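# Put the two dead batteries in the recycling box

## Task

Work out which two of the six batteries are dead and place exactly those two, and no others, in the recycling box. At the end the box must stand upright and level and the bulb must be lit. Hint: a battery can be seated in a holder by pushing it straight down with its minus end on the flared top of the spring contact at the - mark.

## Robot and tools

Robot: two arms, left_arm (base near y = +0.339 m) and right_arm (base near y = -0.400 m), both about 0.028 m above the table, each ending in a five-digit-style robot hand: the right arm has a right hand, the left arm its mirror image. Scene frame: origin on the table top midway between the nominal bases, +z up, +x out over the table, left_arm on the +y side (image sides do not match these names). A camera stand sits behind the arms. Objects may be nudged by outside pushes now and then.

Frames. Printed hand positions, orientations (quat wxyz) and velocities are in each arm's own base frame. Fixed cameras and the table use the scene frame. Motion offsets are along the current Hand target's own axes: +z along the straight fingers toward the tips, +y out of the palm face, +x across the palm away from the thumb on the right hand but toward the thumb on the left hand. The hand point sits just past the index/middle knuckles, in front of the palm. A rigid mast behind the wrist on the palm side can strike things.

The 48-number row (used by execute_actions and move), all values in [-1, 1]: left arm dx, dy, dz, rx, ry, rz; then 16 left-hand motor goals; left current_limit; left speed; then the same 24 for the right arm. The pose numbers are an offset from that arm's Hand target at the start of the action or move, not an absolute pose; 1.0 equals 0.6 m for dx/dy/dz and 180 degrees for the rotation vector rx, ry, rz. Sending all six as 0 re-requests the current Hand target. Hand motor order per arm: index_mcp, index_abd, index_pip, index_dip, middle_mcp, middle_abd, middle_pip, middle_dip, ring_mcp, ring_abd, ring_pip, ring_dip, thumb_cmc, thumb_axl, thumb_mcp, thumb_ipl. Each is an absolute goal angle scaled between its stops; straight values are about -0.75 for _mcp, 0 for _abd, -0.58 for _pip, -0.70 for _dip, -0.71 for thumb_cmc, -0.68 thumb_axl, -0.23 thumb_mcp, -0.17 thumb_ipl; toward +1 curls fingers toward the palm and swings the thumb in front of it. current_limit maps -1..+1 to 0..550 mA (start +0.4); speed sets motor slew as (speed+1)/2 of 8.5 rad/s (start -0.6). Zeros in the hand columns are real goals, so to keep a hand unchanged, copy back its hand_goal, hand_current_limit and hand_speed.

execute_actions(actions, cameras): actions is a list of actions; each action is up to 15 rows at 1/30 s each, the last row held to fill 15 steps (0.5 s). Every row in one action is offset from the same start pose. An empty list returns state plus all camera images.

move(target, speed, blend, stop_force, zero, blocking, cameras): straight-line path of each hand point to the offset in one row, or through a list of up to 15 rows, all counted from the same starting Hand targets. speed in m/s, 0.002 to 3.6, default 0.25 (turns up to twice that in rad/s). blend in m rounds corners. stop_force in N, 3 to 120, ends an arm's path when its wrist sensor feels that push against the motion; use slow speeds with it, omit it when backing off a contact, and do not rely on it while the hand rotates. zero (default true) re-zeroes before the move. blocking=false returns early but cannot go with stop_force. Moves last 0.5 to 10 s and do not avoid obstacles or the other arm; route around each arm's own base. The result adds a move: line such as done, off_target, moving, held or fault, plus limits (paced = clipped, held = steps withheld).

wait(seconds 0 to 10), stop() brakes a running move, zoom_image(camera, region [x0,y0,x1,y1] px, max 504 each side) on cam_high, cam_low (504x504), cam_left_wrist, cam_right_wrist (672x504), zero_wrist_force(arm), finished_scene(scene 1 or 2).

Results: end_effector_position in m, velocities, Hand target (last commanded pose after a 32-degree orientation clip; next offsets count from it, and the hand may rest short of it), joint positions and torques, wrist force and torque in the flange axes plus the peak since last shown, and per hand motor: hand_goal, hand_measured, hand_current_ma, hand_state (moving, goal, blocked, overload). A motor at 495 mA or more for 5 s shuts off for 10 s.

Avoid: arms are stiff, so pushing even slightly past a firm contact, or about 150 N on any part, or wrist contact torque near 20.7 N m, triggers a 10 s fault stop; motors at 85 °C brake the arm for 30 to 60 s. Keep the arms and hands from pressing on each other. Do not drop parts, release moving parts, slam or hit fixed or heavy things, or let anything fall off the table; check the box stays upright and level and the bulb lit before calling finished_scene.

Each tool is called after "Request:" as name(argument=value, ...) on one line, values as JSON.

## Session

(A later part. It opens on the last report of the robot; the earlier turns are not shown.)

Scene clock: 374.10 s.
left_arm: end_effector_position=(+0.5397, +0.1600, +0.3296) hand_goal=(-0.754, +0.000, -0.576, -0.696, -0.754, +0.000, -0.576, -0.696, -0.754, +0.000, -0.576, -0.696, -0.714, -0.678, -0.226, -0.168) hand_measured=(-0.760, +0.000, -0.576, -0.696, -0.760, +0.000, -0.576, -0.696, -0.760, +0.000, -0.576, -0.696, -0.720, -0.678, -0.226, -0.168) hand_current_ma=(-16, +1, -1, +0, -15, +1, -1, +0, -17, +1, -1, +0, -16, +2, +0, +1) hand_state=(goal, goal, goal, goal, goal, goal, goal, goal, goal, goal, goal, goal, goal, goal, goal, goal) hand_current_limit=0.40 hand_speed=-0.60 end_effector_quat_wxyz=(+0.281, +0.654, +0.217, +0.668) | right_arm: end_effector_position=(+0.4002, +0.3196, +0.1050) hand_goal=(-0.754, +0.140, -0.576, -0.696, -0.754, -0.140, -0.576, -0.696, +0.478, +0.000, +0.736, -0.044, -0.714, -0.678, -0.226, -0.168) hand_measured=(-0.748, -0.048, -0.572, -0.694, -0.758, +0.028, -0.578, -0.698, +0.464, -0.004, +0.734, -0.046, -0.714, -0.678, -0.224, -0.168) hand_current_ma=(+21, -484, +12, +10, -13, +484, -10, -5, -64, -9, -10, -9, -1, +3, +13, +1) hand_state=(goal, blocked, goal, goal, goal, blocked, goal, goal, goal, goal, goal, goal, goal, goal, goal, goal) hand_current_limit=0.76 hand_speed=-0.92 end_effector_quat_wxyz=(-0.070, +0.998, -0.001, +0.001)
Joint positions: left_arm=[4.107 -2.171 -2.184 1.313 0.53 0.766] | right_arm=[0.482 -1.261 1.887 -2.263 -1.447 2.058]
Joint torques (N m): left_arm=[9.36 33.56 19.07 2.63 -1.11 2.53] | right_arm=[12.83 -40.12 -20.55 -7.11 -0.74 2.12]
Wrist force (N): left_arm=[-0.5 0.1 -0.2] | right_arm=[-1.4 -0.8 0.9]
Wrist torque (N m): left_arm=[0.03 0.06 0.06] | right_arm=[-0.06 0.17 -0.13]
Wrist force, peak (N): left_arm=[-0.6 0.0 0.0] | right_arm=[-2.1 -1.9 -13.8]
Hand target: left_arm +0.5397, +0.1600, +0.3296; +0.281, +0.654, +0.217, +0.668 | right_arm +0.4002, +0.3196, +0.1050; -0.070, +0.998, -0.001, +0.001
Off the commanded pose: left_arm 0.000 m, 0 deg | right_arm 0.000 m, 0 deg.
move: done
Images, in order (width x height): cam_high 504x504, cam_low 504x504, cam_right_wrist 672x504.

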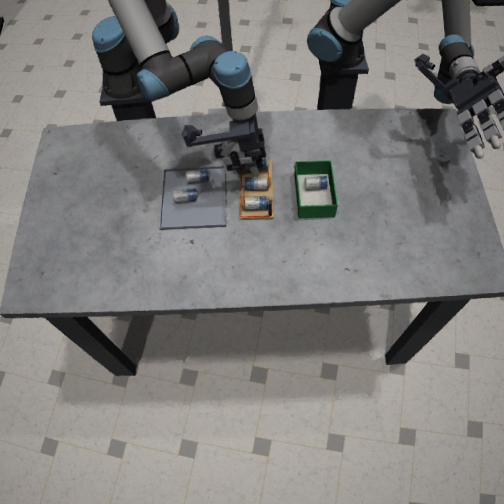

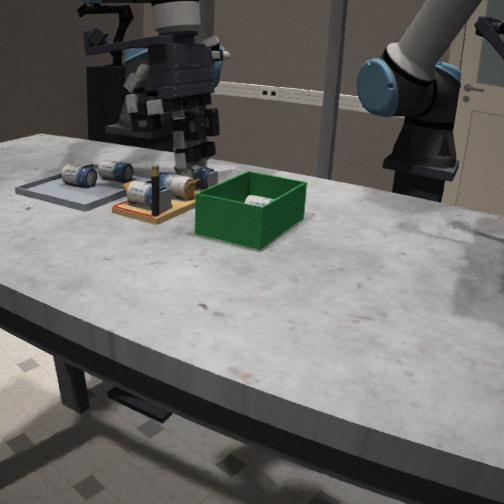

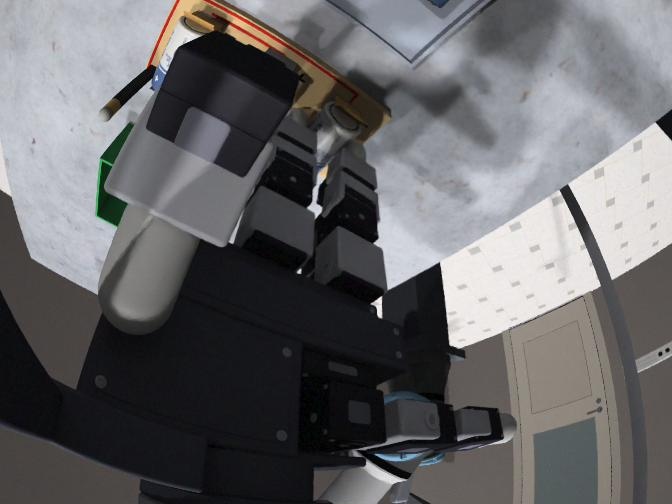

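Request:
execute_actions(actions=[[[0,0,0,0,0,0,-0.754,0,-0.576,-0.696,-0.754,0,-0.576,-0.696,-0.754,0,-0.576,-0.696,-0.714,-0.678,-0.226,-0.168,0.4,-0.6,0,0,-0.001,0,0,0,-0.754,-0.09,-0.576,-0.696,-0.754,0.07,-0.576,-0.696,0.479,0,0.737,-0.043,-0.714,-0.678,-0.226,-0.168,0.5,-0.92]]])

Request:
move(target=[[0,0,0,0,0,0,-0.754,0,-0.576,-0.696,-0.754,0,-0.576,-0.696,-0.754,0,-0.576,-0.696,-0.714,-0.678,-0.226,-0.168,0.4,-0.6,0,0,-0.1167,0,0,0,-0.754,-0.09,-0.576,-0.696,-0.754,0.07,-0.576,-0.696,0.479,0,0.737,-0.043,-0.714,-0.678,-0.226,-0.168,0.5,-0.92],[0,0,0,0,0,0,-0.754,0,-0.576,-0.696,-0.754,0,-0.576,-0.696,-0.754,0,-0.576,-0.696,-0.714,-0.678,-0.226,-0.168,0.4,-0.6,-0.0387,-0.0663,-0.1021,-0.0444,0,0,-0.754,-0.09,-0.576,-0.696,-0.754,0.0,-0.576,-0.696,0.479,0,0.737,-0.043,-0.714,-0.678,-0.226,-0.168,0.8,-0.92]], speed=[0.1,0.15], cameras=["cam_high","cam_low","cam_right_wrist"])

Request:
zoom_image(camera="cam_low", region=[150, 140, 230, 220])

Request:
zoom_image(camera="cam_high", region=[235, 140, 285, 190])

Request:
zoom_image(camera="cam_right_wrist", region=[60, 0, 380, 220])

Scene clock: 376.07 s.
left_arm: end_effector_position=(+0.5397, +0.1600, +0.3296) hand_goal=(-0.754, +0.000, -0.576, -0.696, -0.754, +0.000, -0.576, -0.696, -0.754, +0.000, -0.576, -0.696, -0.714, -0.678, -0.226, -0.168) hand_measured=(-0.760, +0.000, -0.576, -0.696, -0.760, +0.000, -0.576, -0.696, -0.760, +0.000, -0.576, -0.696, -0.720, -0.678, -0.226, -0.168) hand_current_ma=(-16, +1, -1, +0, -15, +1, -1, +0, -17, +1, -1, +0, -16, +2, +0, +1) hand_state=(goal, goal, goal, goal, goal, goal, goal, goal, goal, goal, goal, goal, goal, goal, goal, goal) hand_current_limit=0.40 hand_speed=-0.60 end_effector_quat_wxyz=(+0.281, +0.654, +0.217, +0.668) | right_arm: end_effector_position=(+0.4002, +0.3195, +0.1056) hand_goal=(-0.754, -0.090, -0.576, -0.696, -0.754, +0.070, -0.576, -0.696, +0.478, +0.000, +0.736, -0.044, -0.714, -0.678, -0.226, -0.168) hand_measured=(-0.748, -0.086, -0.572, -0.694, -0.754, +0.066, -0.578, -0.698, +0.464, -0.004, +0.734, -0.046, -0.714, -0.678, -0.224, -0.168) hand_current_ma=(+21, +14, +11, +8, +0, -10, -8, -5, -64, -9, -10, -9, -1, +3, +13, +1) hand_state=(goal, goal, goal, goal, goal, goal, goal, goal, goal, goal, goal, goal, goal, goal, goal, goal) hand_current_limit=0.50 hand_speed=-0.92 end_effector_quat_wxyz=(-0.070, +0.998, -0.001, +0.001)
Joint positions: left_arm=[4.107 -2.171 -2.184 1.313 0.53 0.766] | right_arm=[0.482 -1.262 1.887 -2.262 -1.447 2.058]
Joint torques (N m): left_arm=[9.05 32.74 20.01 2.96 -1.11 2.42] | right_arm=[-11.69 -53.43 -32.28 -0.92 0.07 -2.04]
Wrist force (N): left_arm=[-0.3 0.2 0.2] | right_arm=[-0.9 -0.6 0.3]
Wrist torque (N m): left_arm=[0.00 0.05 0.07] | right_arm=[-0.02 0.22 -0.10]
Wrist force, peak (N): left_arm=[-0.6 0.1 0.2] | right_arm=[-0.9 -0.4 3.4]
Hand target: left_arm +0.5397, +0.1600, +0.3296; +0.281, +0.654, +0.217, +0.668 | right_arm +0.4002, +0.3195, +0.1056; -0.070, +0.998, -0.001, +0.001
Off the commanded pose: left_arm 0.000 m, 0 deg | right_arm 0.000 m, 0 deg.
Step readings (end_effector_position of left_arm | right_arm):
0: (+0.5397, +0.1600, +0.3296) | (+0.4002, +0.3196, +0.1050)
1: (+0.5397, +0.1600, +0.3296) | (+0.4002, +0.3196, +0.1050)
2: (+0.5397, +0.1600, +0.3296) | (+0.4002, +0.3196, +0.1050)
4: (+0.5397, +0.1600, +0.3296) | (+0.4002, +0.3196, +0.1052)
8: (+0.5397, +0.1600, +0.3296) | (+0.4002, +0.3196, +0.1054)
15: (+0.5397, +0.1600, +0.3296) | (+0.4002, +0.3196, +0.1056)

Scene clock: 378.70 s.
left_arm: end_effector_position=(+0.5397, +0.1600, +0.3296) hand_goal=(-0.754, +0.000, -0.576, -0.696, -0.754, +0.000, -0.576, -0.696, -0.754, +0.000, -0.576, -0.696, -0.714, -0.678, -0.226, -0.168) hand_measured=(-0.760, +0.000, -0.576, -0.696, -0.760, +0.000, -0.576, -0.696, -0.760, +0.000, -0.576, -0.696, -0.720, -0.678, -0.226, -0.168) hand_current_ma=(-16, +1, -1, +0, -15, +1, -1, +0, -17, +1, -1, +0, -16, +2, +0, +1) hand_state=(goal, goal, goal, goal, goal, goal, goal, goal, goal, goal, goal, goal, goal, goal, goal, goal) hand_current_limit=0.40 hand_speed=-0.60 end_effector_quat_wxyz=(+0.281, +0.654, +0.217, +0.668) | right_arm: end_effector_position=(+0.3770, +0.3503, +0.1718) hand_goal=(-0.754, -0.090, -0.576, -0.696, -0.754, +0.000, -0.576, -0.696, +0.478, +0.000, +0.736, -0.044, -0.714, -0.678, -0.226, -0.168) hand_measured=(-0.750, -0.086, -0.574, -0.694, -0.754, +0.002, -0.578, -0.698, +0.464, -0.002, +0.734, -0.046, -0.714, -0.678, -0.224, -0.168) hand_current_ma=(+14, +12, +9, +8, +1, +8, -7, -5, -64, -9, -10, -9, -1, +3, +13, +1) hand_state=(goal, goal, goal, goal, goal, goal, goal, goal, goal, goal, goal, goal, goal, goal, goal, goal) hand_current_limit=0.80 hand_speed=-0.92 end_effector_quat_wxyz=(-0.001, +1.000, -0.001, +0.001)
Joint positions: left_arm=[4.107 -2.171 -2.184 1.313 0.53 0.766] | right_arm=[0.6 -1.281 1.725 -2.016 -1.57 2.172]
Joint torques (N m): left_arm=[10.54 31.66 19.4 2.8 -1.18 2.5] | right_arm=[12.46 -41.46 -34.36 -0.74 -1.29 2.5]
Wrist force (N): left_arm=[-0.2 0.1 0.2] | right_arm=[-0.6 -0.6 0.5]
Wrist torque (N m): left_arm=[-0.02 0.04 0.09] | right_arm=[-0.06 0.17 -0.22]
Wrist force, peak (N): left_arm=[-0.7 -0.1 -0.2] | right_arm=[-1.5 -1.6 0.5]
Hand target: left_arm +0.5397, +0.1600, +0.3296; +0.281, +0.654, +0.217, +0.668 | right_arm +0.3770, +0.3503, +0.1718; -0.001, +1.000, -0.001, +0.001
Off the commanded pose: left_arm 0.000 m, 0 deg | right_arm 0.000 m, 0 deg.
move: done
Images, in order (width x height): cam_high 504x504, cam_low 504x504, cam_right_wrist 672x504.

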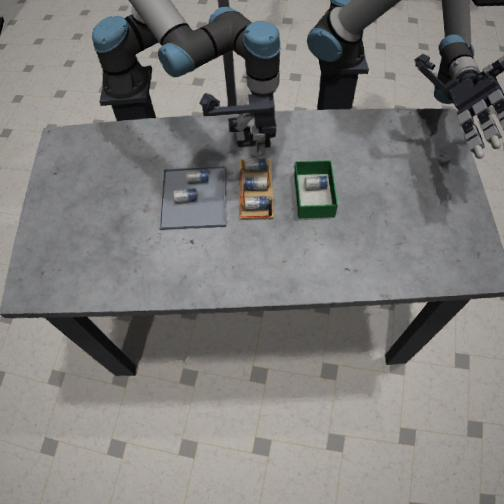

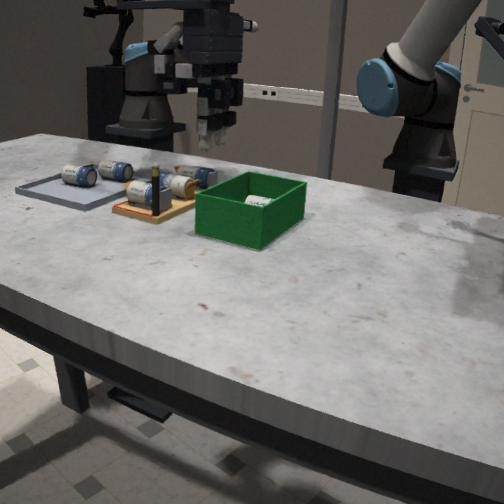

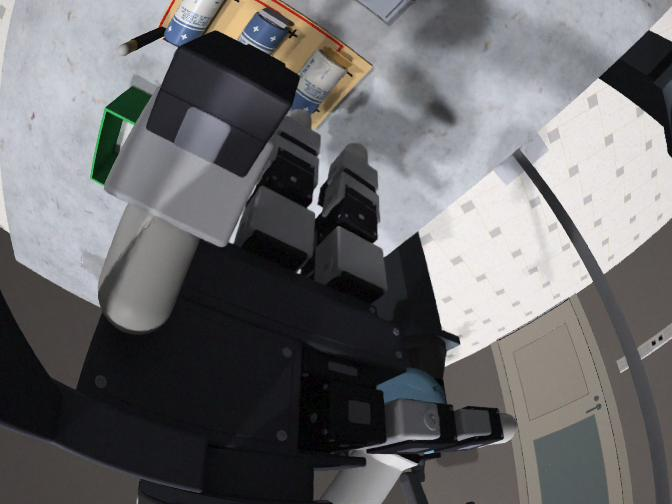

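Scaled by 6.300 from the camera's 504x504 image, which has a finer 720x720 frame.

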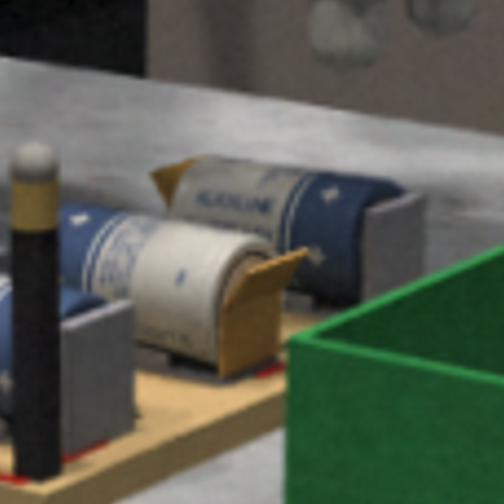

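Scaled by 10.080 from the camera's 504x504 image, which has a finer 720x720 frame.

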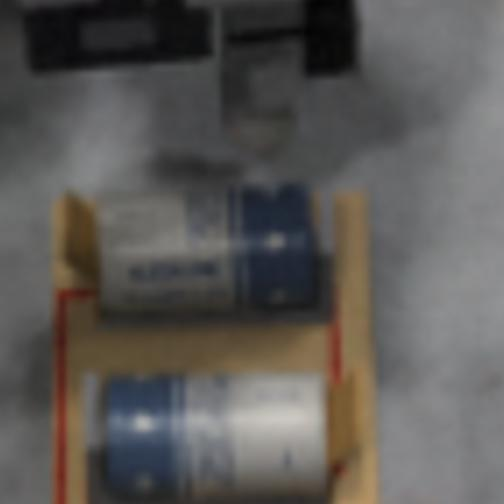

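Scaled by 1.575 from the camera's 672x504 image, which has a finer 960x720 frame.

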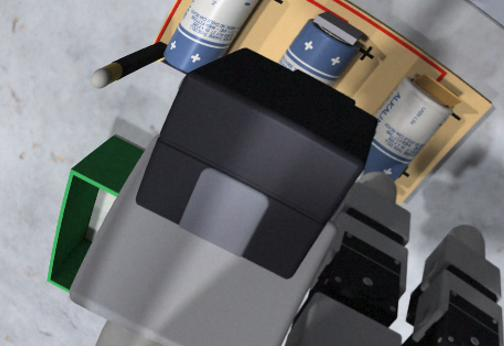

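Request:
move(target=[[0,0,0,0,0,0,-0.754,0,-0.576,-0.696,-0.754,0,-0.576,-0.696,-0.754,0,-0.576,-0.696,-0.714,-0.678,-0.226,-0.168,0.4,-0.6,0,0.0083,0.02,0,0,0,-0.754,-0.09,-0.576,-0.696,-0.754,0.0,-0.576,-0.696,0.479,0,0.737,-0.043,-0.714,-0.678,-0.226,-0.168,0.8,-0.92],[0,0,0,0,0,0,-0.754,0,-0.576,-0.696,-0.754,0,-0.576,-0.696,-0.754,0,-0.576,-0.696,-0.714,-0.678,-0.226,-0.168,0.4,-0.6,0,0.0083,0.0553,0,0,0,-0.754,-0.09,-0.576,-0.696,-0.754,0.0,-0.576,-0.696,0.479,0,0.737,-0.043,-0.714,-0.678,-0.226,-0.168,0.8,-0.92]], speed=[0.08,0.03], stop_force=30)

Request:
move(target=[0,0,0,0,0,0,-0.754,0,-0.576,-0.696,-0.754,0,-0.576,-0.696,-0.754,0,-0.576,-0.696,-0.714,-0.678,-0.226,-0.168,0.4,-0.6,0,0,-0.1,0,0,0,-0.754,-0.09,-0.576,-0.696,-0.754,0.0,-0.576,-0.696,0.479,0,0.737,-0.043,-0.714,-0.678,-0.226,-0.168,0.5,-0.92], speed=0.12, cameras=["cam_high","cam_low","cam_right_wrist"])

Request:
zoom_image(camera="cam_low", region=[150, 140, 230, 220])

Request:
zoom_image(camera="cam_high", region=[230, 145, 300, 215])

Scene clock: 382.47 s.
left_arm: end_effector_position=(+0.5397, +0.1600, +0.3296) hand_goal=(-0.754, +0.000, -0.576, -0.696, -0.754, +0.000, -0.576, -0.696, -0.754, +0.000, -0.576, -0.696, -0.714, -0.678, -0.226, -0.168) hand_measured=(-0.760, +0.000, -0.576, -0.696, -0.760, +0.000, -0.576, -0.696, -0.760, +0.000, -0.576, -0.696, -0.720, -0.678, -0.226, -0.168) hand_current_ma=(-16, +1, -1, +0, -15, +1, -1, +0, -17, +1, -1, +0, -16, +2, +0, +1) hand_state=(goal, goal, goal, goal, goal, goal, goal, goal, goal, goal, goal, goal, goal, goal, goal, goal) hand_current_limit=0.40 hand_speed=-0.60 end_effector_quat_wxyz=(+0.281, +0.654, +0.217, +0.668) | right_arm: end_effector_position=(+0.3771, +0.3454, +0.1402) hand_goal=(-0.754, -0.090, -0.576, -0.696, -0.754, +0.000, -0.576, -0.696, +0.478, +0.000, +0.736, -0.044, -0.714, -0.678, -0.226, -0.168) hand_measured=(-0.750, -0.086, -0.574, -0.694, -0.754, -0.012, -0.578, -0.698, +0.464, -0.002, +0.734, -0.046, -0.714, -0.678, -0.224, -0.168) hand_current_ma=(+13, +12, +9, +8, -2, -40, -9, -4, -64, -9, -10, -9, -1, +3, +13, +1) hand_state=(goal, goal, goal, goal, goal, goal, goal, goal, goal, goal, goal, goal, goal, goal, goal, goal) hand_current_limit=0.80 hand_speed=-0.92 end_effector_quat_wxyz=(-0.001, +1.000, -0.001, +0.001)
Joint positions: left_arm=[4.107 -2.171 -2.184 1.313 0.53 0.766] | right_arm=[0.593 -1.254 1.778 -2.098 -1.57 2.165]
Joint torques (N m): left_arm=[9 32.99 19.89 2.69 -1.02 2.46] | right_arm=[-12.49 -37.02 -20.73 1.53 1.03 -2.05]
Wrist force (N): left_arm=[-0.2 0.0 0.4] | right_arm=[-0.9 -1.2 -29.0]
Wrist torque (N m): left_arm=[-0.05 0.04 0.08] | right_arm=[2.21 0.82 -0.24]
Wrist force, peak (N): left_arm=[-0.6 -0.2 0.4] | right_arm=[-1.4 -1.2 -35.9]
Hand target: left_arm +0.5397, +0.1600, +0.3296; +0.281, +0.654, +0.217, +0.668 | right_arm +0.3771, +0.3454, +0.1402; -0.001, +1.000, -0.001, +0.001 (not the last commanded pose)
Off the commanded pose: left_arm 0.000 m, 0 deg | right_arm 0.002 m, 0 deg.
move: contact (right_arm); path passed 1 of 2 targets

Scene clock: 383.57 s.
left_arm: end_effector_position=(+0.5397, +0.1600, +0.3296) hand_goal=(-0.754, +0.000, -0.576, -0.696, -0.754, +0.000, -0.576, -0.696, -0.754, +0.000, -0.576, -0.696, -0.714, -0.678, -0.226, -0.168) hand_measured=(-0.760, +0.000, -0.576, -0.696, -0.760, +0.000, -0.576, -0.696, -0.760, +0.000, -0.576, -0.696, -0.720, -0.678, -0.226, -0.168) hand_current_ma=(-16, +1, -1, +0, -15, +1, -1, +0, -17, +1, -1, +0, -16, +2, +0, +1) hand_state=(goal, goal, goal, goal, goal, goal, goal, goal, goal, goal, goal, goal, goal, goal, goal, goal) hand_current_limit=0.40 hand_speed=-0.60 end_effector_quat_wxyz=(+0.281, +0.654, +0.217, +0.668) | right_arm: end_effector_position=(+0.3770, +0.3453, +0.2001) hand_goal=(-0.754, -0.090, -0.576, -0.696, -0.754, +0.000, -0.576, -0.696, +0.478, +0.000, +0.736, -0.044, -0.714, -0.678, -0.226, -0.168) hand_measured=(-0.750, -0.086, -0.574, -0.694, -0.756, -0.002, -0.578, -0.698, +0.464, -0.002, +0.734, -0.046, -0.714, -0.678, -0.224, -0.168) hand_current_ma=(+13, +12, +9, +8, -4, -8, -9, -4, -64, -9, -10, -9, -1, +3, +13, +1) hand_state=(goal, goal, goal, goal, goal, goal, goal, goal, goal, goal, goal, goal, goal, goal, goal, goal) hand_current_limit=0.50 hand_speed=-0.92 end_effector_quat_wxyz=(-0.001, +1.000, -0.001, +0.001)
Joint positions: left_arm=[4.107 -2.171 -2.184 1.313 0.53 0.766] | right_arm=[0.593 -1.316 1.692 -1.949 -1.57 2.165]
Joint torques (N m): left_arm=[6.91 33.31 19.12 2.81 -1.08 2.64] | right_arm=[-12.69 -54.11 -35.78 -0.9 0.6 -2.12]
Wrist force (N): left_arm=[-0.2 0.0 -0.1] | right_arm=[-0.7 -0.7 0.5]
Wrist torque (N m): left_arm=[0.01 0.03 0.08] | right_arm=[-0.07 0.18 -0.23]
Wrist force, peak (N): left_arm=[-0.5 0.3 0.0] | right_arm=[-0.8 -1.2 -28.8]
Hand target: left_arm +0.5397, +0.1600, +0.3296; +0.281, +0.654, +0.217, +0.668 | right_arm +0.3770, +0.3453, +0.2002; -0.001, +1.000, -0.001, +0.001
Off the commanded pose: left_arm 0.000 m, 0 deg | right_arm 0.000 m, 0 deg.
move: done
Images, in order (width x height): cam_high 504x504, cam_low 504x504, cam_right_wrist 672x504.

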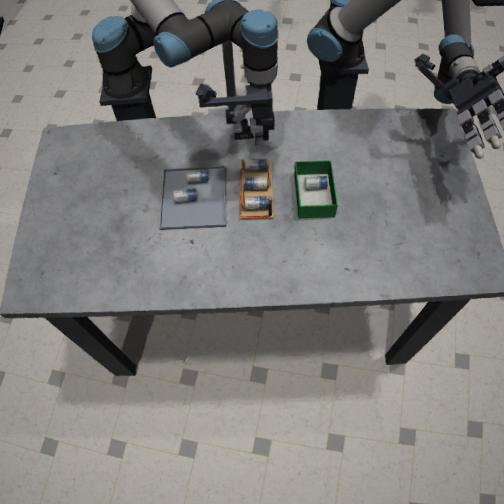

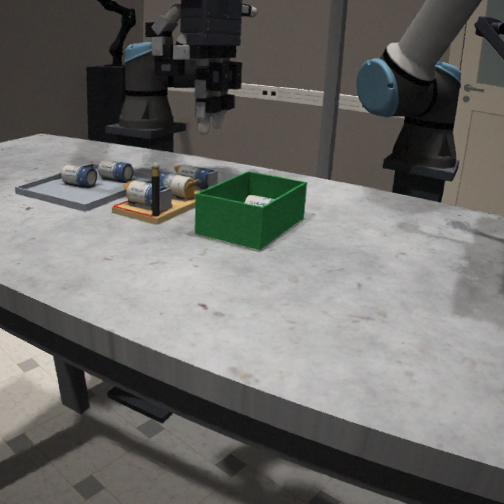

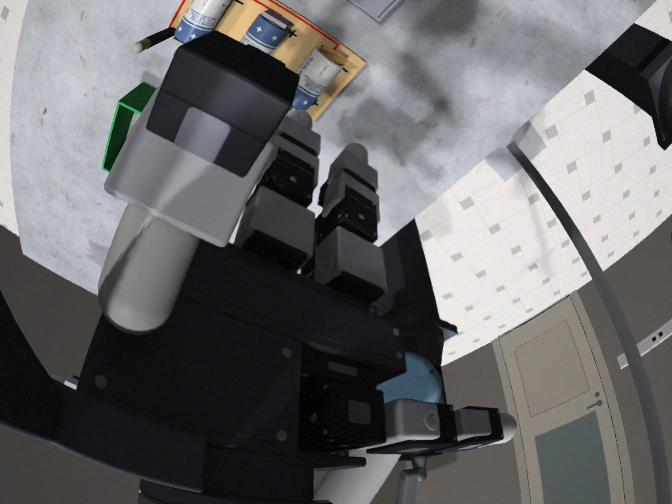

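Scaled by 6.300 from the camera's 504x504 image, which has a finer 720x720 frame.

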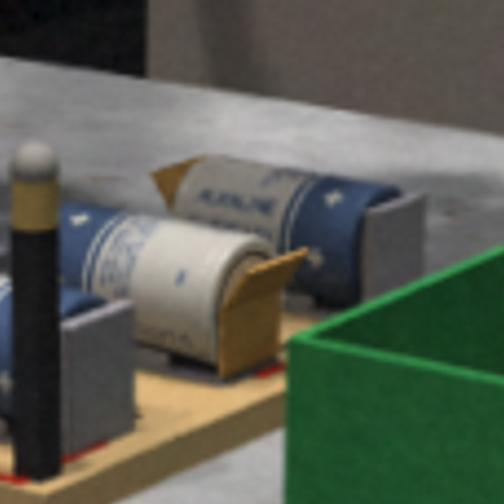

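Scaled by 7.200 from the camera's 504x504 image, which has a finer 720x720 frame.

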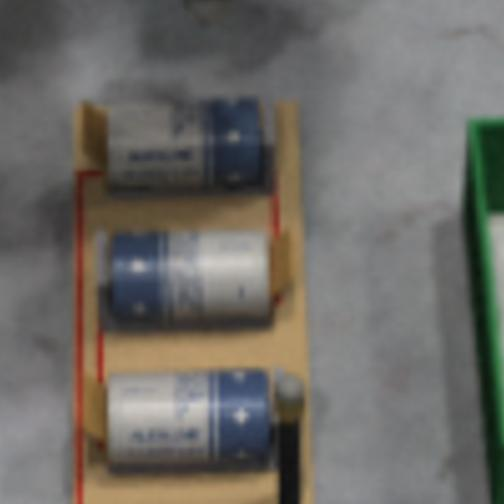

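Request:
move(target=[[0,0,0,0,0,0,-0.754,0,-0.576,-0.696,-0.754,0,-0.576,-0.696,-0.754,0,-0.576,-0.696,-0.714,-0.678,-0.226,-0.168,0.4,-0.6,0.035,0.0163,0.0833,0,0,0,-0.754,-0.09,-0.576,-0.696,-0.754,0.08,-0.576,-0.696,0.479,0,0.737,-0.043,-0.714,-0.678,-0.226,-0.168,0.5,-0.92],[0,0,0,0,0,0,-0.754,0,-0.576,-0.696,-0.754,0,-0.576,-0.696,-0.754,0,-0.576,-0.696,-0.714,-0.678,-0.226,-0.168,0.4,-0.6,0.035,0.0163,0.135,0,0,0,-0.754,-0.09,-0.576,-0.696,-0.754,0.08,-0.576,-0.696,0.479,0,0.737,-0.043,-0.714,-0.678,-0.226,-0.168,0.5,-0.92]], speed=[0.12,0.05], stop_force=4)

Request:
execute_actions(actions=[[[0,0,0,0,0,0,-0.754,0,-0.576,-0.696,-0.754,0,-0.576,-0.696,-0.754,0,-0.576,-0.696,-0.714,-0.678,-0.226,-0.168,0.4,-0.6,0,0,0,0,0,0,-0.754,0.12,-0.576,-0.696,-0.754,-0.12,-0.576,-0.696,0.479,0,0.737,-0.043,-0.714,-0.678,-0.226,-0.168,0.76,-0.92]],[[0,0,0,0,0,0,-0.754,0,-0.576,-0.696,-0.754,0,-0.576,-0.696,-0.754,0,-0.576,-0.696,-0.714,-0.678,-0.226,-0.168,0.4,-0.6,0,0,0,0,0,0,-0.754,0.12,-0.576,-0.696,-0.754,-0.12,-0.576,-0.696,0.479,0,0.737,-0.043,-0.714,-0.678,-0.226,-0.168,0.76,-0.92]],[[0,0,0,0,0,0,-0.754,0,-0.576,-0.696,-0.754,0,-0.576,-0.696,-0.754,0,-0.576,-0.696,-0.714,-0.678,-0.226,-0.168,0.4,-0.6,0,0,0,0,0,0,-0.754,0.12,-0.576,-0.696,-0.754,-0.12,-0.576,-0.696,-1,-0.12,-0.14,0.1,-0.714,-0.678,-0.226,-0.168,0.76,-0.7]],[[0,0,0,0,0,0,-0.754,0,-0.576,-0.696,-0.754,0,-0.576,-0.696,-0.754,0,-0.576,-0.696,-0.714,-0.678,-0.226,-0.168,0.4,-0.6,0,0,0,0,0,0,-0.754,0.12,-0.576,-0.696,-0.754,-0.12,-0.576,-0.696,-1,-0.12,-0.14,0.1,-0.714,-0.678,-0.226,-0.168,0.76,-0.7]],[[0,0,0,0,0,0,-0.754,0,-0.576,-0.696,-0.754,0,-0.576,-0.696,-0.754,0,-0.576,-0.696,-0.714,-0.678,-0.226,-0.168,0.4,-0.6,0,0,0,0,0,0,-0.754,0.12,-0.576,-0.696,-0.754,-0.12,-0.576,-0.696,-1,-0.13,-0.4,-0.4,-0.714,-0.678,-0.226,-0.168,0.76,-0.7]]], cameras=["cam_low"])

Request:
zoom_image(camera="cam_low", region=[150, 140, 230, 220])

Scene clock: 390.47 s.
left_arm: end_effector_position=(+0.5397, +0.1600, +0.3296) hand_goal=(-0.754, +0.000, -0.576, -0.696, -0.754, +0.000, -0.576, -0.696, -0.754, +0.000, -0.576, -0.696, -0.714, -0.678, -0.226, -0.168) hand_measured=(-0.760, +0.000, -0.576, -0.696, -0.760, +0.000, -0.576, -0.696, -0.760, +0.000, -0.576, -0.696, -0.720, -0.678, -0.226, -0.168) hand_current_ma=(-16, +1, -1, +0, -15, +1, -1, +0, -17, +1, -1, +0, -16, +2, +0, +1) hand_state=(goal, goal, goal, goal, goal, goal, goal, goal, goal, goal, goal, goal, goal, goal, goal, goal) hand_current_limit=0.40 hand_speed=-0.60 end_effector_quat_wxyz=(+0.281, +0.654, +0.217, +0.668) | right_arm: end_effector_position=(+0.3981, +0.3357, +0.1192) hand_goal=(-0.754, -0.090, -0.576, -0.696, -0.754, +0.080, -0.576, -0.696, +0.478, +0.000, +0.736, -0.044, -0.714, -0.678, -0.226, -0.168) hand_measured=(-0.750, -0.086, -0.574, -0.694, -0.754, +0.078, -0.578, -0.698, +0.464, -0.002, +0.734, -0.046, -0.714, -0.678, -0.224, -0.168) hand_current_ma=(+13, +12, +9, +8, -3, -9, -9, -4, -63, -9, -10, -9, -1, +3, +13, +1) hand_state=(goal, goal, goal, goal, goal, goal, goal, goal, goal, goal, goal, goal, goal, goal, goal, goal) hand_current_limit=0.50 hand_speed=-0.92 end_effector_quat_wxyz=(-0.001, +1.000, -0.001, +0.001)
Joint positions: left_arm=[4.107 -2.171 -2.184 1.313 0.53 0.766] | right_arm=[0.559 -1.211 1.781 -2.143 -1.57 2.131]
Joint torques (N m): left_arm=[7.82 31.58 19.35 2.63 -1.11 2.3] | right_arm=[-9.13 -42.93 -21.09 -6.72 -0.42 -2.17]
Wrist force (N): left_arm=[-0.4 0.1 0.3] | right_arm=[-0.7 -0.7 0.5]
Wrist torque (N m): left_arm=[-0.03 0.06 0.07] | right_arm=[-0.08 0.18 -0.06]
Wrist force, peak (N): left_arm=[-0.5 0.5 0.3] | right_arm=[-0.7 -1.2 0.5]
Hand target: left_arm +0.5397, +0.1600, +0.3296; +0.281, +0.654, +0.217, +0.668 | right_arm +0.3981, +0.3357, +0.1192; -0.001, +1.000, -0.001, +0.001
Off the commanded pose: left_arm 0.000 m, 0 deg | right_arm 0.000 m, 0 deg.
move: done

Scene clock: 393.27 s.
left_arm: end_effector_position=(+0.5397, +0.1600, +0.3296) hand_goal=(-0.754, +0.000, -0.576, -0.696, -0.754, +0.000, -0.576, -0.696, -0.754, +0.000, -0.576, -0.696, -0.714, -0.678, -0.226, -0.168) hand_measured=(-0.760, +0.000, -0.576, -0.696, -0.760, +0.000, -0.576, -0.696, -0.760, +0.000, -0.576, -0.696, -0.720, -0.678, -0.226, -0.168) hand_current_ma=(-16, +1, -1, +0, -15, +1, -1, +0, -17, +1, -1, +0, -16, +2, +0, +1) hand_state=(goal, goal, goal, goal, goal, goal, goal, goal, goal, goal, goal, goal, goal, goal, goal, goal) hand_current_limit=0.40 hand_speed=-0.60 end_effector_quat_wxyz=(+0.281, +0.654, +0.217, +0.668) | right_arm: end_effector_position=(+0.3981, +0.3357, +0.1192) hand_goal=(-0.754, +0.120, -0.576, -0.696, -0.754, -0.120, -0.576, -0.696, -1.000, -0.130, -0.400, -0.400, -0.714, -0.678, -0.226, -0.168) hand_measured=(-0.764, -0.032, -0.582, -0.698, -0.768, +0.034, -0.586, -0.700, -0.752, -0.144, -0.318, -0.302, -0.714, -0.678, -0.224, -0.168) hand_current_ma=(-38, -484, -20, -5, -62, +484, -40, -15, +484, -51, +368, +452, -1, +3, +13, +1) hand_state=(goal, blocked, goal, goal, goal, blocked, goal, goal, blocked, goal, blocked, blocked, goal, goal, goal, goal) hand_current_limit=0.76 hand_speed=-0.70 end_effector_quat_wxyz=(-0.001, +1.000, -0.001, +0.001)
Joint positions: left_arm=[4.107 -2.171 -2.184 1.313 0.53 0.766] | right_arm=[0.559 -1.211 1.781 -2.143 -1.57 2.131]
Joint torques (N m): left_arm=[8.88 30.74 19.1 2.6 -1.16 2.57] | right_arm=[1.7 -43.38 -20.88 -1.77 -0.82 -1.27]
Wrist force (N): left_arm=[-0.3 0.2 0.0] | right_arm=[-3.2 1.4 -7.8]
Wrist torque (N m): left_arm=[0.01 0.03 0.08] | right_arm=[0.20 0.23 -0.05]
Wrist force, peak (N): left_arm=[-0.6 0.2 0.4] | right_arm=[-3.5 1.1 -8.0]
Hand target: left_arm +0.5397, +0.1600, +0.3296; +0.281, +0.654, +0.217, +0.668 | right_arm +0.3981, +0.3357, +0.1192; -0.001, +1.000, -0.001, +0.001
Off the commanded pose: left_arm 0.000 m, 0 deg | right_arm 0.000 m, 0 deg.
Step readings (end_effector_position of left_arm | right_arm):
0: (+0.5397, +0.1600, +0.3296) | (+0.3981, +0.3357, +0.1192)
1: (+0.5397, +0.1600, +0.3296) | (+0.3981, +0.3357, +0.1192)
2: (+0.5397, +0.1600, +0.3296) | (+0.3981, +0.3357, +0.1192)
4: (+0.5397, +0.1600, +0.3296) | (+0.3981, +0.3357, +0.1192)
8: (+0.5397, +0.1600, +0.3296) | (+0.3981, +0.3357, +0.1192)
15: (+0.5397, +0.1600, +0.3296) | (+0.3981, +0.3357, +0.1192)
16: (+0.5397, +0.1600, +0.3296) | (+0.3981, +0.3357, +0.1192)
17: (+0.5397, +0.1600, +0.3296) | (+0.3981, +0.3357, +0.1192)
19: (+0.5397, +0.1600, +0.3296) | (+0.3981, +0.3357, +0.1192)
23: (+0.5397, +0.1600, +0.3296) | (+0.3981, +0.3357, +0.1192)
30: (+0.5397, +0.1600, +0.3296) | (+0.3981, +0.3357, +0.1192)
31: (+0.5397, +0.1600, +0.3296) | (+0.3981, +0.3357, +0.1192)
32: (+0.5397, +0.1600, +0.3296) | (+0.3981, +0.3357, +0.1192)
34: (+0.5397, +0.1600, +0.3296) | (+0.3981, +0.3357, +0.1192)
38: (+0.5397, +0.1600, +0.3296) | (+0.3981, +0.3357, +0.1192)
45: (+0.5397, +0.1600, +0.3296) | (+0.3981, +0.3357, +0.1192)
46: (+0.5397, +0.1600, +0.3296) | (+0.3981, +0.3357, +0.1192)
47: (+0.5397, +0.1600, +0.3296) | (+0.3981, +0.3357, +0.1192)
49: (+0.5397, +0.1600, +0.3296) | (+0.3981, +0.3357, +0.1192)
53: (+0.5397, +0.1600, +0.3296) | (+0.3981, +0.3357, +0.1192)
60: (+0.5397, +0.1600, +0.3296) | (+0.3981, +0.3357, +0.1192)
61: (+0.5397, +0.1600, +0.3296) | (+0.3981, +0.3357, +0.1192)
62: (+0.5397, +0.1600, +0.3296) | (+0.3981, +0.3357, +0.1192)
64: (+0.5397, +0.1600, +0.3296) | (+0.3981, +0.3357, +0.1192)
68: (+0.5397, +0.1600, +0.3296) | (+0.3981, +0.3357, +0.1192)
75: (+0.5397, +0.1600, +0.3296) | (+0.3981, +0.3357, +0.1192)
Images, in order (width x height): cam_low 504x504.

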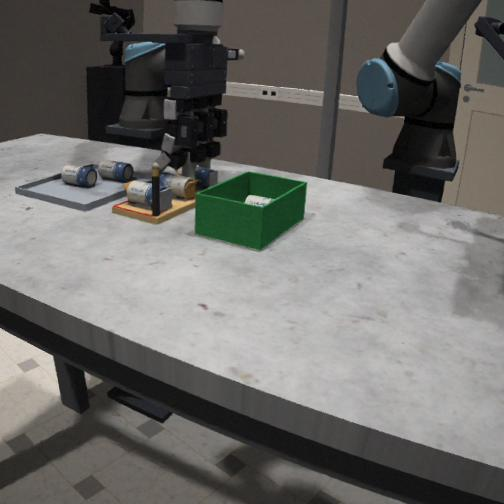

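Scaled by 6.300 from the camera's 504x504 image, which has a finer 720x720 frame.

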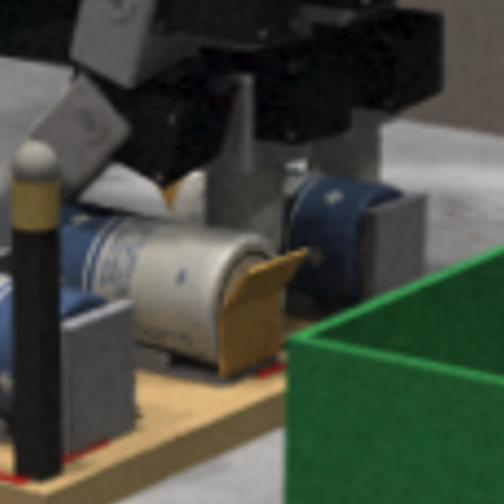

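Request:
execute_actions(actions=[[[0,0,0,0,0,0,-0.754,0,-0.576,-0.696,-0.754,0,-0.576,-0.696,-0.754,0,-0.576,-0.696,-0.714,-0.678,-0.226,-0.168,0.4,-0.6,0,0,0,0,0,0,-0.754,0.12,-0.576,-0.696,-0.754,-0.12,-0.576,-0.696,-1,-0.12,-0.14,0.1,-0.714,-0.678,-0.226,-0.168,0.76,-0.7]],[[0,0,0,0,0,0,-0.754,0,-0.576,-0.696,-0.754,0,-0.576,-0.696,-0.754,0,-0.576,-0.696,-0.714,-0.678,-0.226,-0.168,0.4,-0.6,0,0,0,0,0,0,-0.754,0.12,-0.576,-0.696,-0.754,-0.12,-0.576,-0.696,-1,-0.18,-0.14,0.1,-0.714,-0.678,-0.226,-0.168,0.76,-0.8]]], cameras=["cam_low","cam_high"])

Request:
zoom_image(camera="cam_low", region=[150, 140, 230, 220])

Request:
zoom_image(camera="cam_high", region=[230, 145, 300, 215])

Scene clock: 396.00 s.
left_arm: end_effector_position=(+0.5397, +0.1600, +0.3296) hand_goal=(-0.754, +0.000, -0.576, -0.696, -0.754, +0.000, -0.576, -0.696, -0.754, +0.000, -0.576, -0.696, -0.714, -0.678, -0.226, -0.168) hand_measured=(-0.760, +0.000, -0.576, -0.696, -0.760, +0.000, -0.576, -0.696, -0.760, +0.000, -0.576, -0.696, -0.720, -0.678, -0.226, -0.168) hand_current_ma=(-16, +1, -1, +0, -15, +1, -1, +0, -17, +1, -1, +0, -16, +2, +0, +1) hand_state=(goal, goal, goal, goal, goal, goal, goal, goal, goal, goal, goal, goal, goal, goal, goal, goal) hand_current_limit=0.40 hand_speed=-0.60 end_effector_quat_wxyz=(+0.281, +0.654, +0.217, +0.668) | right_arm: end_effector_position=(+0.3981, +0.3357, +0.1192) hand_goal=(-0.754, +0.120, -0.576, -0.696, -0.754, -0.120, -0.576, -0.696, -1.000, -0.180, -0.140, +0.100, -0.714, -0.678, -0.226, -0.168) hand_measured=(-0.762, -0.032, -0.582, -0.698, -0.766, +0.034, -0.586, -0.700, -0.992, -0.176, -0.138, +0.096, -0.714, -0.678, -0.224, -0.168) hand_current_ma=(-29, -484, -20, -5, -54, +484, -40, -15, +29, +15, +9, -13, -1, +3, +13, +1) hand_state=(goal, blocked, goal, goal, goal, blocked, goal, goal, goal, goal, goal, goal, goal, goal, goal, goal) hand_current_limit=0.76 hand_speed=-0.80 end_effector_quat_wxyz=(-0.001, +1.000, -0.001, +0.001)
Joint positions: left_arm=[4.107 -2.171 -2.184 1.313 0.53 0.766] | right_arm=[0.559 -1.211 1.781 -2.143 -1.57 2.131]
Joint torques (N m): left_arm=[9.47 33.97 19.93 2.27 -1.18 2.55] | right_arm=[11.71 -44.46 -21.16 -6.45 0.85 -0.35]
Wrist force (N): left_arm=[-0.4 0.1 0.1] | right_arm=[-0.6 -1.1 -1.3]
Wrist torque (N m): left_arm=[-0.01 0.06 0.07] | right_arm=[0.07 0.18 -0.03]
Wrist force, peak (N): left_arm=[-0.6 -0.1 0.2] | right_arm=[-3.1 1.3 -8.2]
Hand target: left_arm +0.5397, +0.1600, +0.3296; +0.281, +0.654, +0.217, +0.668 | right_arm +0.3981, +0.3357, +0.1192; -0.001, +1.000, -0.001, +0.001
Off the commanded pose: left_arm 0.000 m, 0 deg | right_arm 0.000 m, 0 deg.
Step readings (end_effector_position of left_arm | right_arm):
0: (+0.5397, +0.1600, +0.3296) | (+0.3981, +0.3357, +0.1192)
1: (+0.5397, +0.1600, +0.3296) | (+0.3981, +0.3357, +0.1192)
2: (+0.5397, +0.1600, +0.3296) | (+0.3981, +0.3357, +0.1192)
4: (+0.5397, +0.1600, +0.3296) | (+0.3981, +0.3357, +0.1192)
8: (+0.5397, +0.1600, +0.3296) | (+0.3981, +0.3357, +0.1192)
15: (+0.5397, +0.1600, +0.3296) | (+0.3981, +0.3357, +0.1192)
16: (+0.5397, +0.1600, +0.3296) | (+0.3981, +0.3357, +0.1192)
17: (+0.5397, +0.1600, +0.3296) | (+0.3981, +0.3357, +0.1192)
19: (+0.5397, +0.1600, +0.3296) | (+0.3981, +0.3357, +0.1192)
23: (+0.5397, +0.1600, +0.3296) | (+0.3981, +0.3357, +0.1192)
30: (+0.5397, +0.1600, +0.3296) | (+0.3981, +0.3357, +0.1192)
Images, in order (width x height): cam_high 504x504, cam_low 504x504.

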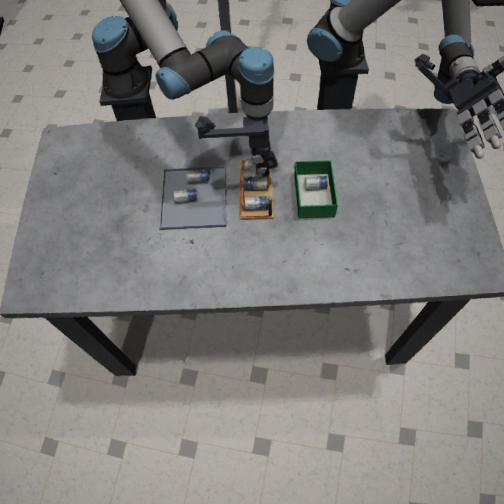

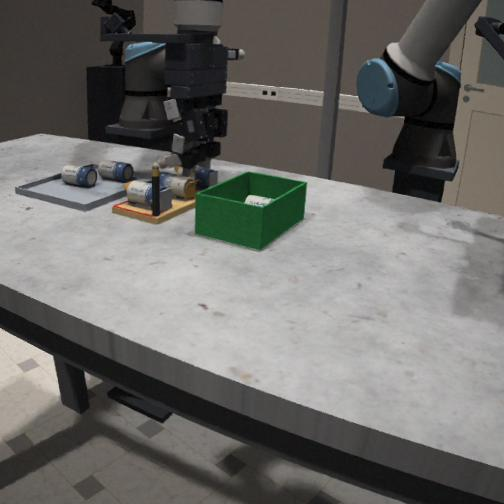

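Scaled by 6.300 from the camera's 504x504 image, which has a finer 720x720 frame.

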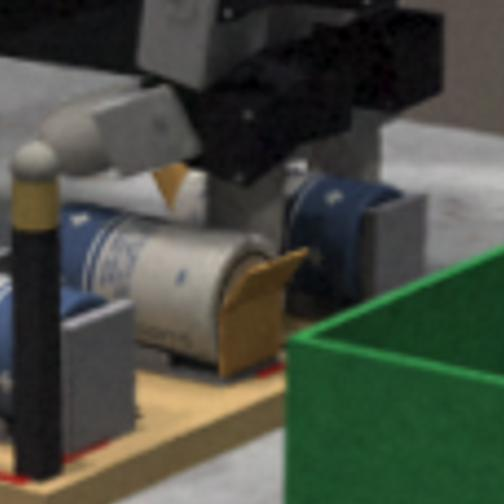

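Scaled by 7.200 from the camera's 504x504 image, which has a finer 720x720 frame.

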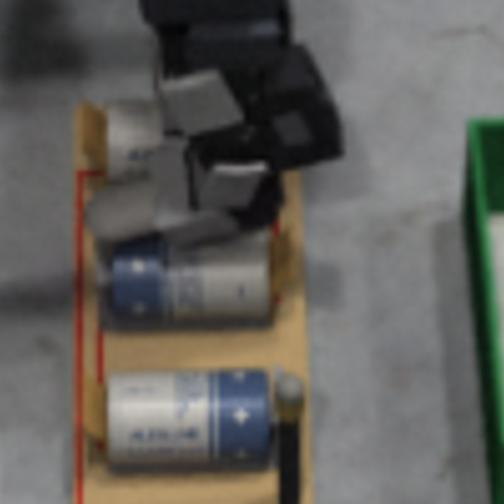

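Request:
execute_actions(actions=[[[0,0,0,0,0,0,-0.754,0,-0.576,-0.696,-0.754,0,-0.576,-0.696,-0.754,0,-0.576,-0.696,-0.714,-0.678,-0.226,-0.168,0.4,-0.6,0,0,0,0,0,0,-0.754,0.12,-0.576,-0.696,-0.754,-0.12,-0.576,-0.696,-1,-0.165,-0.22,0.02,-0.714,-0.678,-0.226,-0.168,0.76,-0.85]],[[0,0,0,0,0,0,-0.754,0,-0.576,-0.696,-0.754,0,-0.576,-0.696,-0.754,0,-0.576,-0.696,-0.714,-0.678,-0.226,-0.168,0.4,-0.6,0,0,0,0,0,0,-0.754,0.12,-0.576,-0.696,-0.754,-0.12,-0.576,-0.696,-1,-0.165,-0.4,-0.2,-0.714,-0.678,-0.226,-0.168,0.76,-0.85]],[[0,0,0,0,0,0,-0.754,0,-0.576,-0.696,-0.754,0,-0.576,-0.696,-0.754,0,-0.576,-0.696,-0.714,-0.678,-0.226,-0.168,0.4,-0.6,0,0,0,0,0,0,-0.754,0.12,-0.576,-0.696,-0.754,-0.12,-0.576,-0.696,-1,-0.165,-0.4,-0.4,-0.714,-0.678,-0.226,-0.168,0.76,-0.85]]], cameras=["cam_low","cam_high"])

Request:
zoom_image(camera="cam_low", region=[150, 140, 230, 220])

Scene clock: 399.20 s.
left_arm: end_effector_position=(+0.5397, +0.1600, +0.3296) hand_goal=(-0.754, +0.000, -0.576, -0.696, -0.754, +0.000, -0.576, -0.696, -0.754, +0.000, -0.576, -0.696, -0.714, -0.678, -0.226, -0.168) hand_measured=(-0.760, +0.000, -0.576, -0.696, -0.760, +0.000, -0.576, -0.696, -0.760, +0.000, -0.576, -0.696, -0.720, -0.678, -0.226, -0.168) hand_current_ma=(-16, +1, -1, +0, -15, +1, -1, +0, -17, +1, -1, +0, -16, +2, +0, +1) hand_state=(goal, goal, goal, goal, goal, goal, goal, goal, goal, goal, goal, goal, goal, goal, goal, goal) hand_current_limit=0.40 hand_speed=-0.60 end_effector_quat_wxyz=(+0.281, +0.654, +0.217, +0.668) | right_arm: end_effector_position=(+0.3981, +0.3357, +0.1192) hand_goal=(-0.754, +0.120, -0.576, -0.696, -0.754, -0.120, -0.576, -0.696, -1.000, -0.166, -0.400, -0.400, -0.714, -0.678, -0.226, -0.168) hand_measured=(-0.760, -0.032, -0.582, -0.698, -0.766, +0.034, -0.586, -0.700, -0.986, -0.168, -0.222, +0.008, -0.714, -0.678, -0.224, -0.168) hand_current_ma=(-26, -484, -20, -5, -52, +484, -40, -15, +63, -3, +484, +484, -1, +3, +13, +1) hand_state=(goal, blocked, goal, goal, goal, blocked, goal, goal, goal, goal, blocked, blocked, goal, goal, goal, goal) hand_current_limit=0.76 hand_speed=-0.85 end_effector_quat_wxyz=(-0.001, +1.000, -0.001, +0.001)
Joint positions: left_arm=[4.107 -2.171 -2.184 1.313 0.53 0.766] | right_arm=[0.559 -1.211 1.781 -2.143 -1.57 2.131]
Joint torques (N m): left_arm=[8.16 32.96 18.4 2.42 -1.09 2.48] | right_arm=[11.8 -45.42 -21.9 -0.02 1.37 0.78]
Wrist force (N): left_arm=[-0.4 0.3 0.0] | right_arm=[-0.9 -2.5 -8.0]
Wrist torque (N m): left_arm=[0.02 0.05 0.06] | right_arm=[0.41 0.70 -0.15]
Wrist force, peak (N): left_arm=[-0.5 0.3 0.1] | right_arm=[-0.6 -2.7 -8.1]
Hand target: left_arm +0.5397, +0.1600, +0.3296; +0.281, +0.654, +0.217, +0.668 | right_arm +0.3981, +0.3357, +0.1192; -0.001, +1.000, -0.001, +0.001
Off the commanded pose: left_arm 0.000 m, 0 deg | right_arm 0.000 m, 0 deg.
Step readings (end_effector_position of left_arm | right_arm):
0: (+0.5397, +0.1600, +0.3296) | (+0.3981, +0.3357, +0.1192)
1: (+0.5397, +0.1600, +0.3296) | (+0.3981, +0.3357, +0.1192)
2: (+0.5397, +0.1600, +0.3296) | (+0.3981, +0.3357, +0.1192)
4: (+0.5397, +0.1600, +0.3296) | (+0.3981, +0.3357, +0.1192)
8: (+0.5397, +0.1600, +0.3296) | (+0.3981, +0.3357, +0.1192)
15: (+0.5397, +0.1600, +0.3296) | (+0.3981, +0.3357, +0.1192)
16: (+0.5397, +0.1600, +0.3296) | (+0.3981, +0.3357, +0.1192)
17: (+0.5397, +0.1600, +0.3296) | (+0.3981, +0.3357, +0.1192)
19: (+0.5397, +0.1600, +0.3296) | (+0.3981, +0.3357, +0.1192)
23: (+0.5397, +0.1600, +0.3296) | (+0.3981, +0.3357, +0.1192)
30: (+0.5397, +0.1600, +0.3296) | (+0.3981, +0.3357, +0.1192)
31: (+0.5397, +0.1600, +0.3296) | (+0.3981, +0.3357, +0.1192)
32: (+0.5397, +0.1600, +0.3296) | (+0.3981, +0.3357, +0.1192)
34: (+0.5397, +0.1600, +0.3296) | (+0.3981, +0.3357, +0.1192)
38: (+0.5397, +0.1600, +0.3296) | (+0.3981, +0.3357, +0.1192)
45: (+0.5397, +0.1600, +0.3296) | (+0.3981, +0.3357, +0.1192)
Images, in order (width x height): cam_high 504x504, cam_low 504x504.

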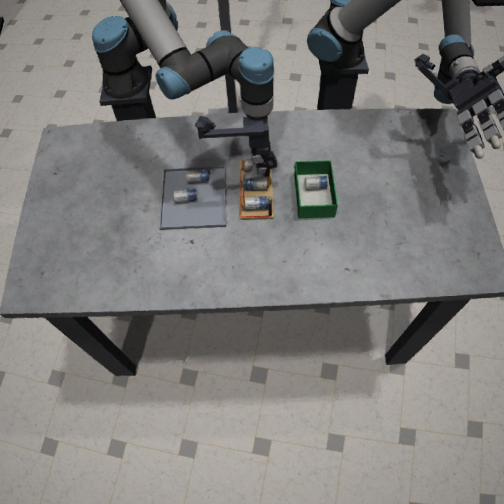

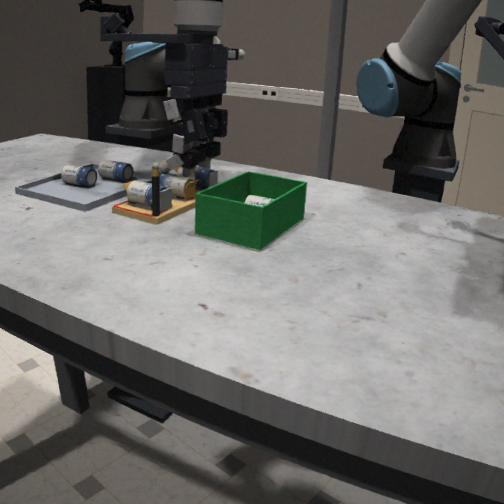

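Scaled by 6.300 from the camera's 504x504 image, which has a finer 720x720 frame.

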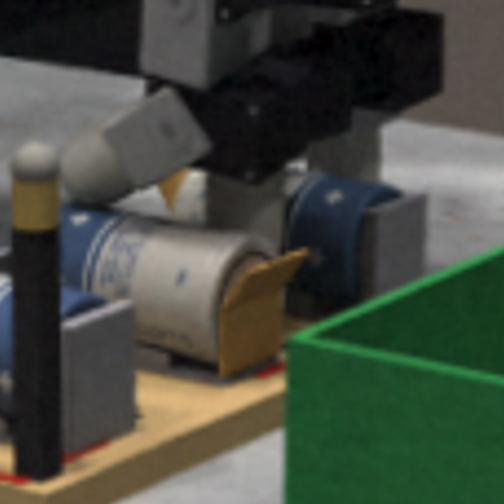

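Good press on crest. Lift.

Request:
move(target=[[0,0,0,0,0,0,-0.754,0,-0.576,-0.696,-0.754,0,-0.576,-0.696,-0.754,0,-0.576,-0.696,-0.714,-0.678,-0.226,-0.168,0.4,-0.6,0,0,-0.02,0,0,0,-0.754,0.12,-0.576,-0.696,-0.754,-0.12,-0.576,-0.696,-1,-0.165,-0.4,-0.4,-0.714,-0.678,-0.226,-0.168,0.76,-0.85]], speed=0.03)

Request:
move(target=[0,0,0,0,0,0,-0.754,0,-0.576,-0.696,-0.754,0,-0.576,-0.696,-0.754,0,-0.576,-0.696,-0.714,-0.678,-0.226,-0.168,0.4,-0.6,0,0,-0.025,0,0,0,-0.754,0.12,-0.576,-0.696,-0.754,-0.12,-0.576,-0.696,-1,-0.165,-0.4,-0.4,-0.714,-0.678,-0.226,-0.168,0.76,-0.85], speed=0.03, cameras=["cam_low"])

Request:
zoom_image(camera="cam_low", region=[150, 140, 230, 220])

Scene clock: 400.93 s.
left_arm: end_effector_position=(+0.5397, +0.1600, +0.3296) hand_goal=(-0.754, +0.000, -0.576, -0.696, -0.754, +0.000, -0.576, -0.696, -0.754, +0.000, -0.576, -0.696, -0.714, -0.678, -0.226, -0.168) hand_measured=(-0.760, +0.000, -0.576, -0.696, -0.760, +0.000, -0.576, -0.696, -0.760, +0.000, -0.576, -0.696, -0.720, -0.678, -0.226, -0.168) hand_current_ma=(-16, +1, -1, +0, -15, +1, -1, +0, -17, +1, -1, +0, -16, +2, +0, +1) hand_state=(goal, goal, goal, goal, goal, goal, goal, goal, goal, goal, goal, goal, goal, goal, goal, goal) hand_current_limit=0.40 hand_speed=-0.60 end_effector_quat_wxyz=(+0.281, +0.654, +0.217, +0.668) | right_arm: end_effector_position=(+0.3981, +0.3357, +0.1312) hand_goal=(-0.754, +0.120, -0.576, -0.696, -0.754, -0.120, -0.576, -0.696, -1.000, -0.166, -0.400, -0.400, -0.714, -0.678, -0.226, -0.168) hand_measured=(-0.762, -0.032, -0.582, -0.698, -0.768, +0.034, -0.586, -0.700, -0.936, -0.154, -0.282, -0.316, -0.714, -0.678, -0.224, -0.168) hand_current_ma=(-29, -484, -20, -5, -58, +484, -40, -15, +308, +39, +484, +380, -1, +3, +13, +1) hand_state=(goal, blocked, goal, goal, goal, blocked, goal, goal, blocked, goal, blocked, blocked, goal, goal, goal, goal) hand_current_limit=0.76 hand_speed=-0.85 end_effector_quat_wxyz=(-0.001, +1.000, -0.001, +0.001)
Joint positions: left_arm=[4.107 -2.171 -2.184 1.313 0.53 0.766] | right_arm=[0.559 -1.227 1.767 -2.114 -1.57 2.131]
Joint torques (N m): left_arm=[8.92 33.02 19.71 2.12 -1.21 2.42] | right_arm=[9.53 -55.74 -33.89 -0.84 0.89 0.65]
Wrist force (N): left_arm=[-0.2 0.1 0.1] | right_arm=[-0.6 1.9 -0.6]
Wrist torque (N m): left_arm=[-0.01 0.03 0.09] | right_arm=[-0.28 0.44 0.14]
Wrist force, peak (N): left_arm=[-0.7 0.0 -0.3] | right_arm=[-0.5 -2.4 -8.2]
Hand target: left_arm +0.5397, +0.1600, +0.3296; +0.281, +0.654, +0.217, +0.668 | right_arm +0.3981, +0.3356, +0.1312; -0.001, +1.000, -0.001, +0.001
Off the commanded pose: left_arm 0.000 m, 0 deg | right_arm 0.000 m, 0 deg.
move: done

Scene clock: 401.87 s.
left_arm: end_effector_position=(+0.5397, +0.1600, +0.3296) hand_goal=(-0.754, +0.000, -0.576, -0.696, -0.754, +0.000, -0.576, -0.696, -0.754, +0.000, -0.576, -0.696, -0.714, -0.678, -0.226, -0.168) hand_measured=(-0.760, +0.000, -0.576, -0.696, -0.760, +0.000, -0.576, -0.696, -0.760, +0.000, -0.576, -0.696, -0.720, -0.678, -0.226, -0.168) hand_current_ma=(-16, +1, -1, +0, -15, +1, -1, +0, -17, +1, -1, +0, -16, +2, +0, +1) hand_state=(goal, goal, goal, goal, goal, goal, goal, goal, goal, goal, goal, goal, goal, goal, goal, goal) hand_current_limit=0.40 hand_speed=-0.60 end_effector_quat_wxyz=(+0.281, +0.654, +0.217, +0.668) | right_arm: end_effector_position=(+0.3981, +0.3356, +0.1462) hand_goal=(-0.754, +0.120, -0.576, -0.696, -0.754, -0.120, -0.576, -0.696, -1.000, -0.166, -0.400, -0.400, -0.714, -0.678, -0.226, -0.168) hand_measured=(-0.746, -0.032, -0.572, -0.696, -0.764, +0.034, -0.584, -0.700, -0.992, -0.158, -0.396, -0.398, -0.714, -0.678, -0.224, -0.168) hand_current_ma=(+30, -484, +12, +2, -41, +484, -34, -15, +37, +27, +15, +10, -1, +3, +13, +1) hand_state=(goal, blocked, goal, goal, goal, blocked, goal, goal, goal, goal, goal, goal, goal, goal, goal, goal) hand_current_limit=0.76 hand_speed=-0.85 end_effector_quat_wxyz=(-0.001, +1.000, -0.001, +0.001)
Joint positions: left_arm=[4.107 -2.171 -2.184 1.313 0.53 0.766] | right_arm=[0.559 -1.245 1.748 -2.077 -1.57 2.131]
Joint torques (N m): left_arm=[8.34 31.61 18.87 2.19 -0.96 2.5] | right_arm=[3.44 -56.01 -35.28 -0.87 0.6 -0.71]
Wrist force (N): left_arm=[-0.3 0.2 0.1] | right_arm=[-0.4 -0.6 1.8]
Wrist torque (N m): left_arm=[0.01 0.04 0.08] | right_arm=[-0.22 0.14 -0.02]
Wrist force, peak (N): left_arm=[-0.7 0.2 0.0] | right_arm=[-0.8 -1.0 3.4]
Hand target: left_arm +0.5397, +0.1600, +0.3296; +0.281, +0.654, +0.217, +0.668 | right_arm +0.3981, +0.3356, +0.1462; -0.001, +1.000, -0.001, +0.001
Off the commanded pose: left_arm 0.000 m, 0 deg | right_arm 0.000 m, 0 deg.
move: done
Images, in order (width x height): cam_low 504x504.

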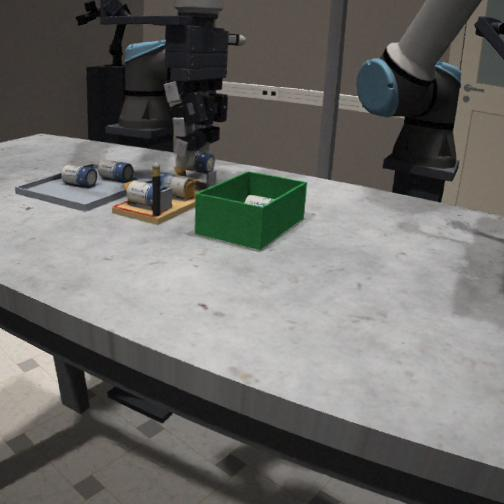

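Scaled by 6.300 from the camera's 504x504 image, which has a finer 720x720 frame.

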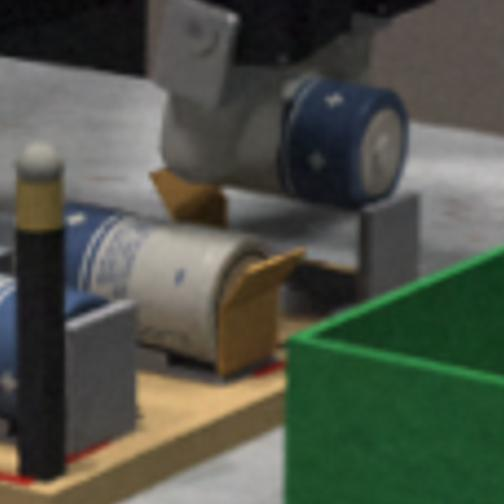

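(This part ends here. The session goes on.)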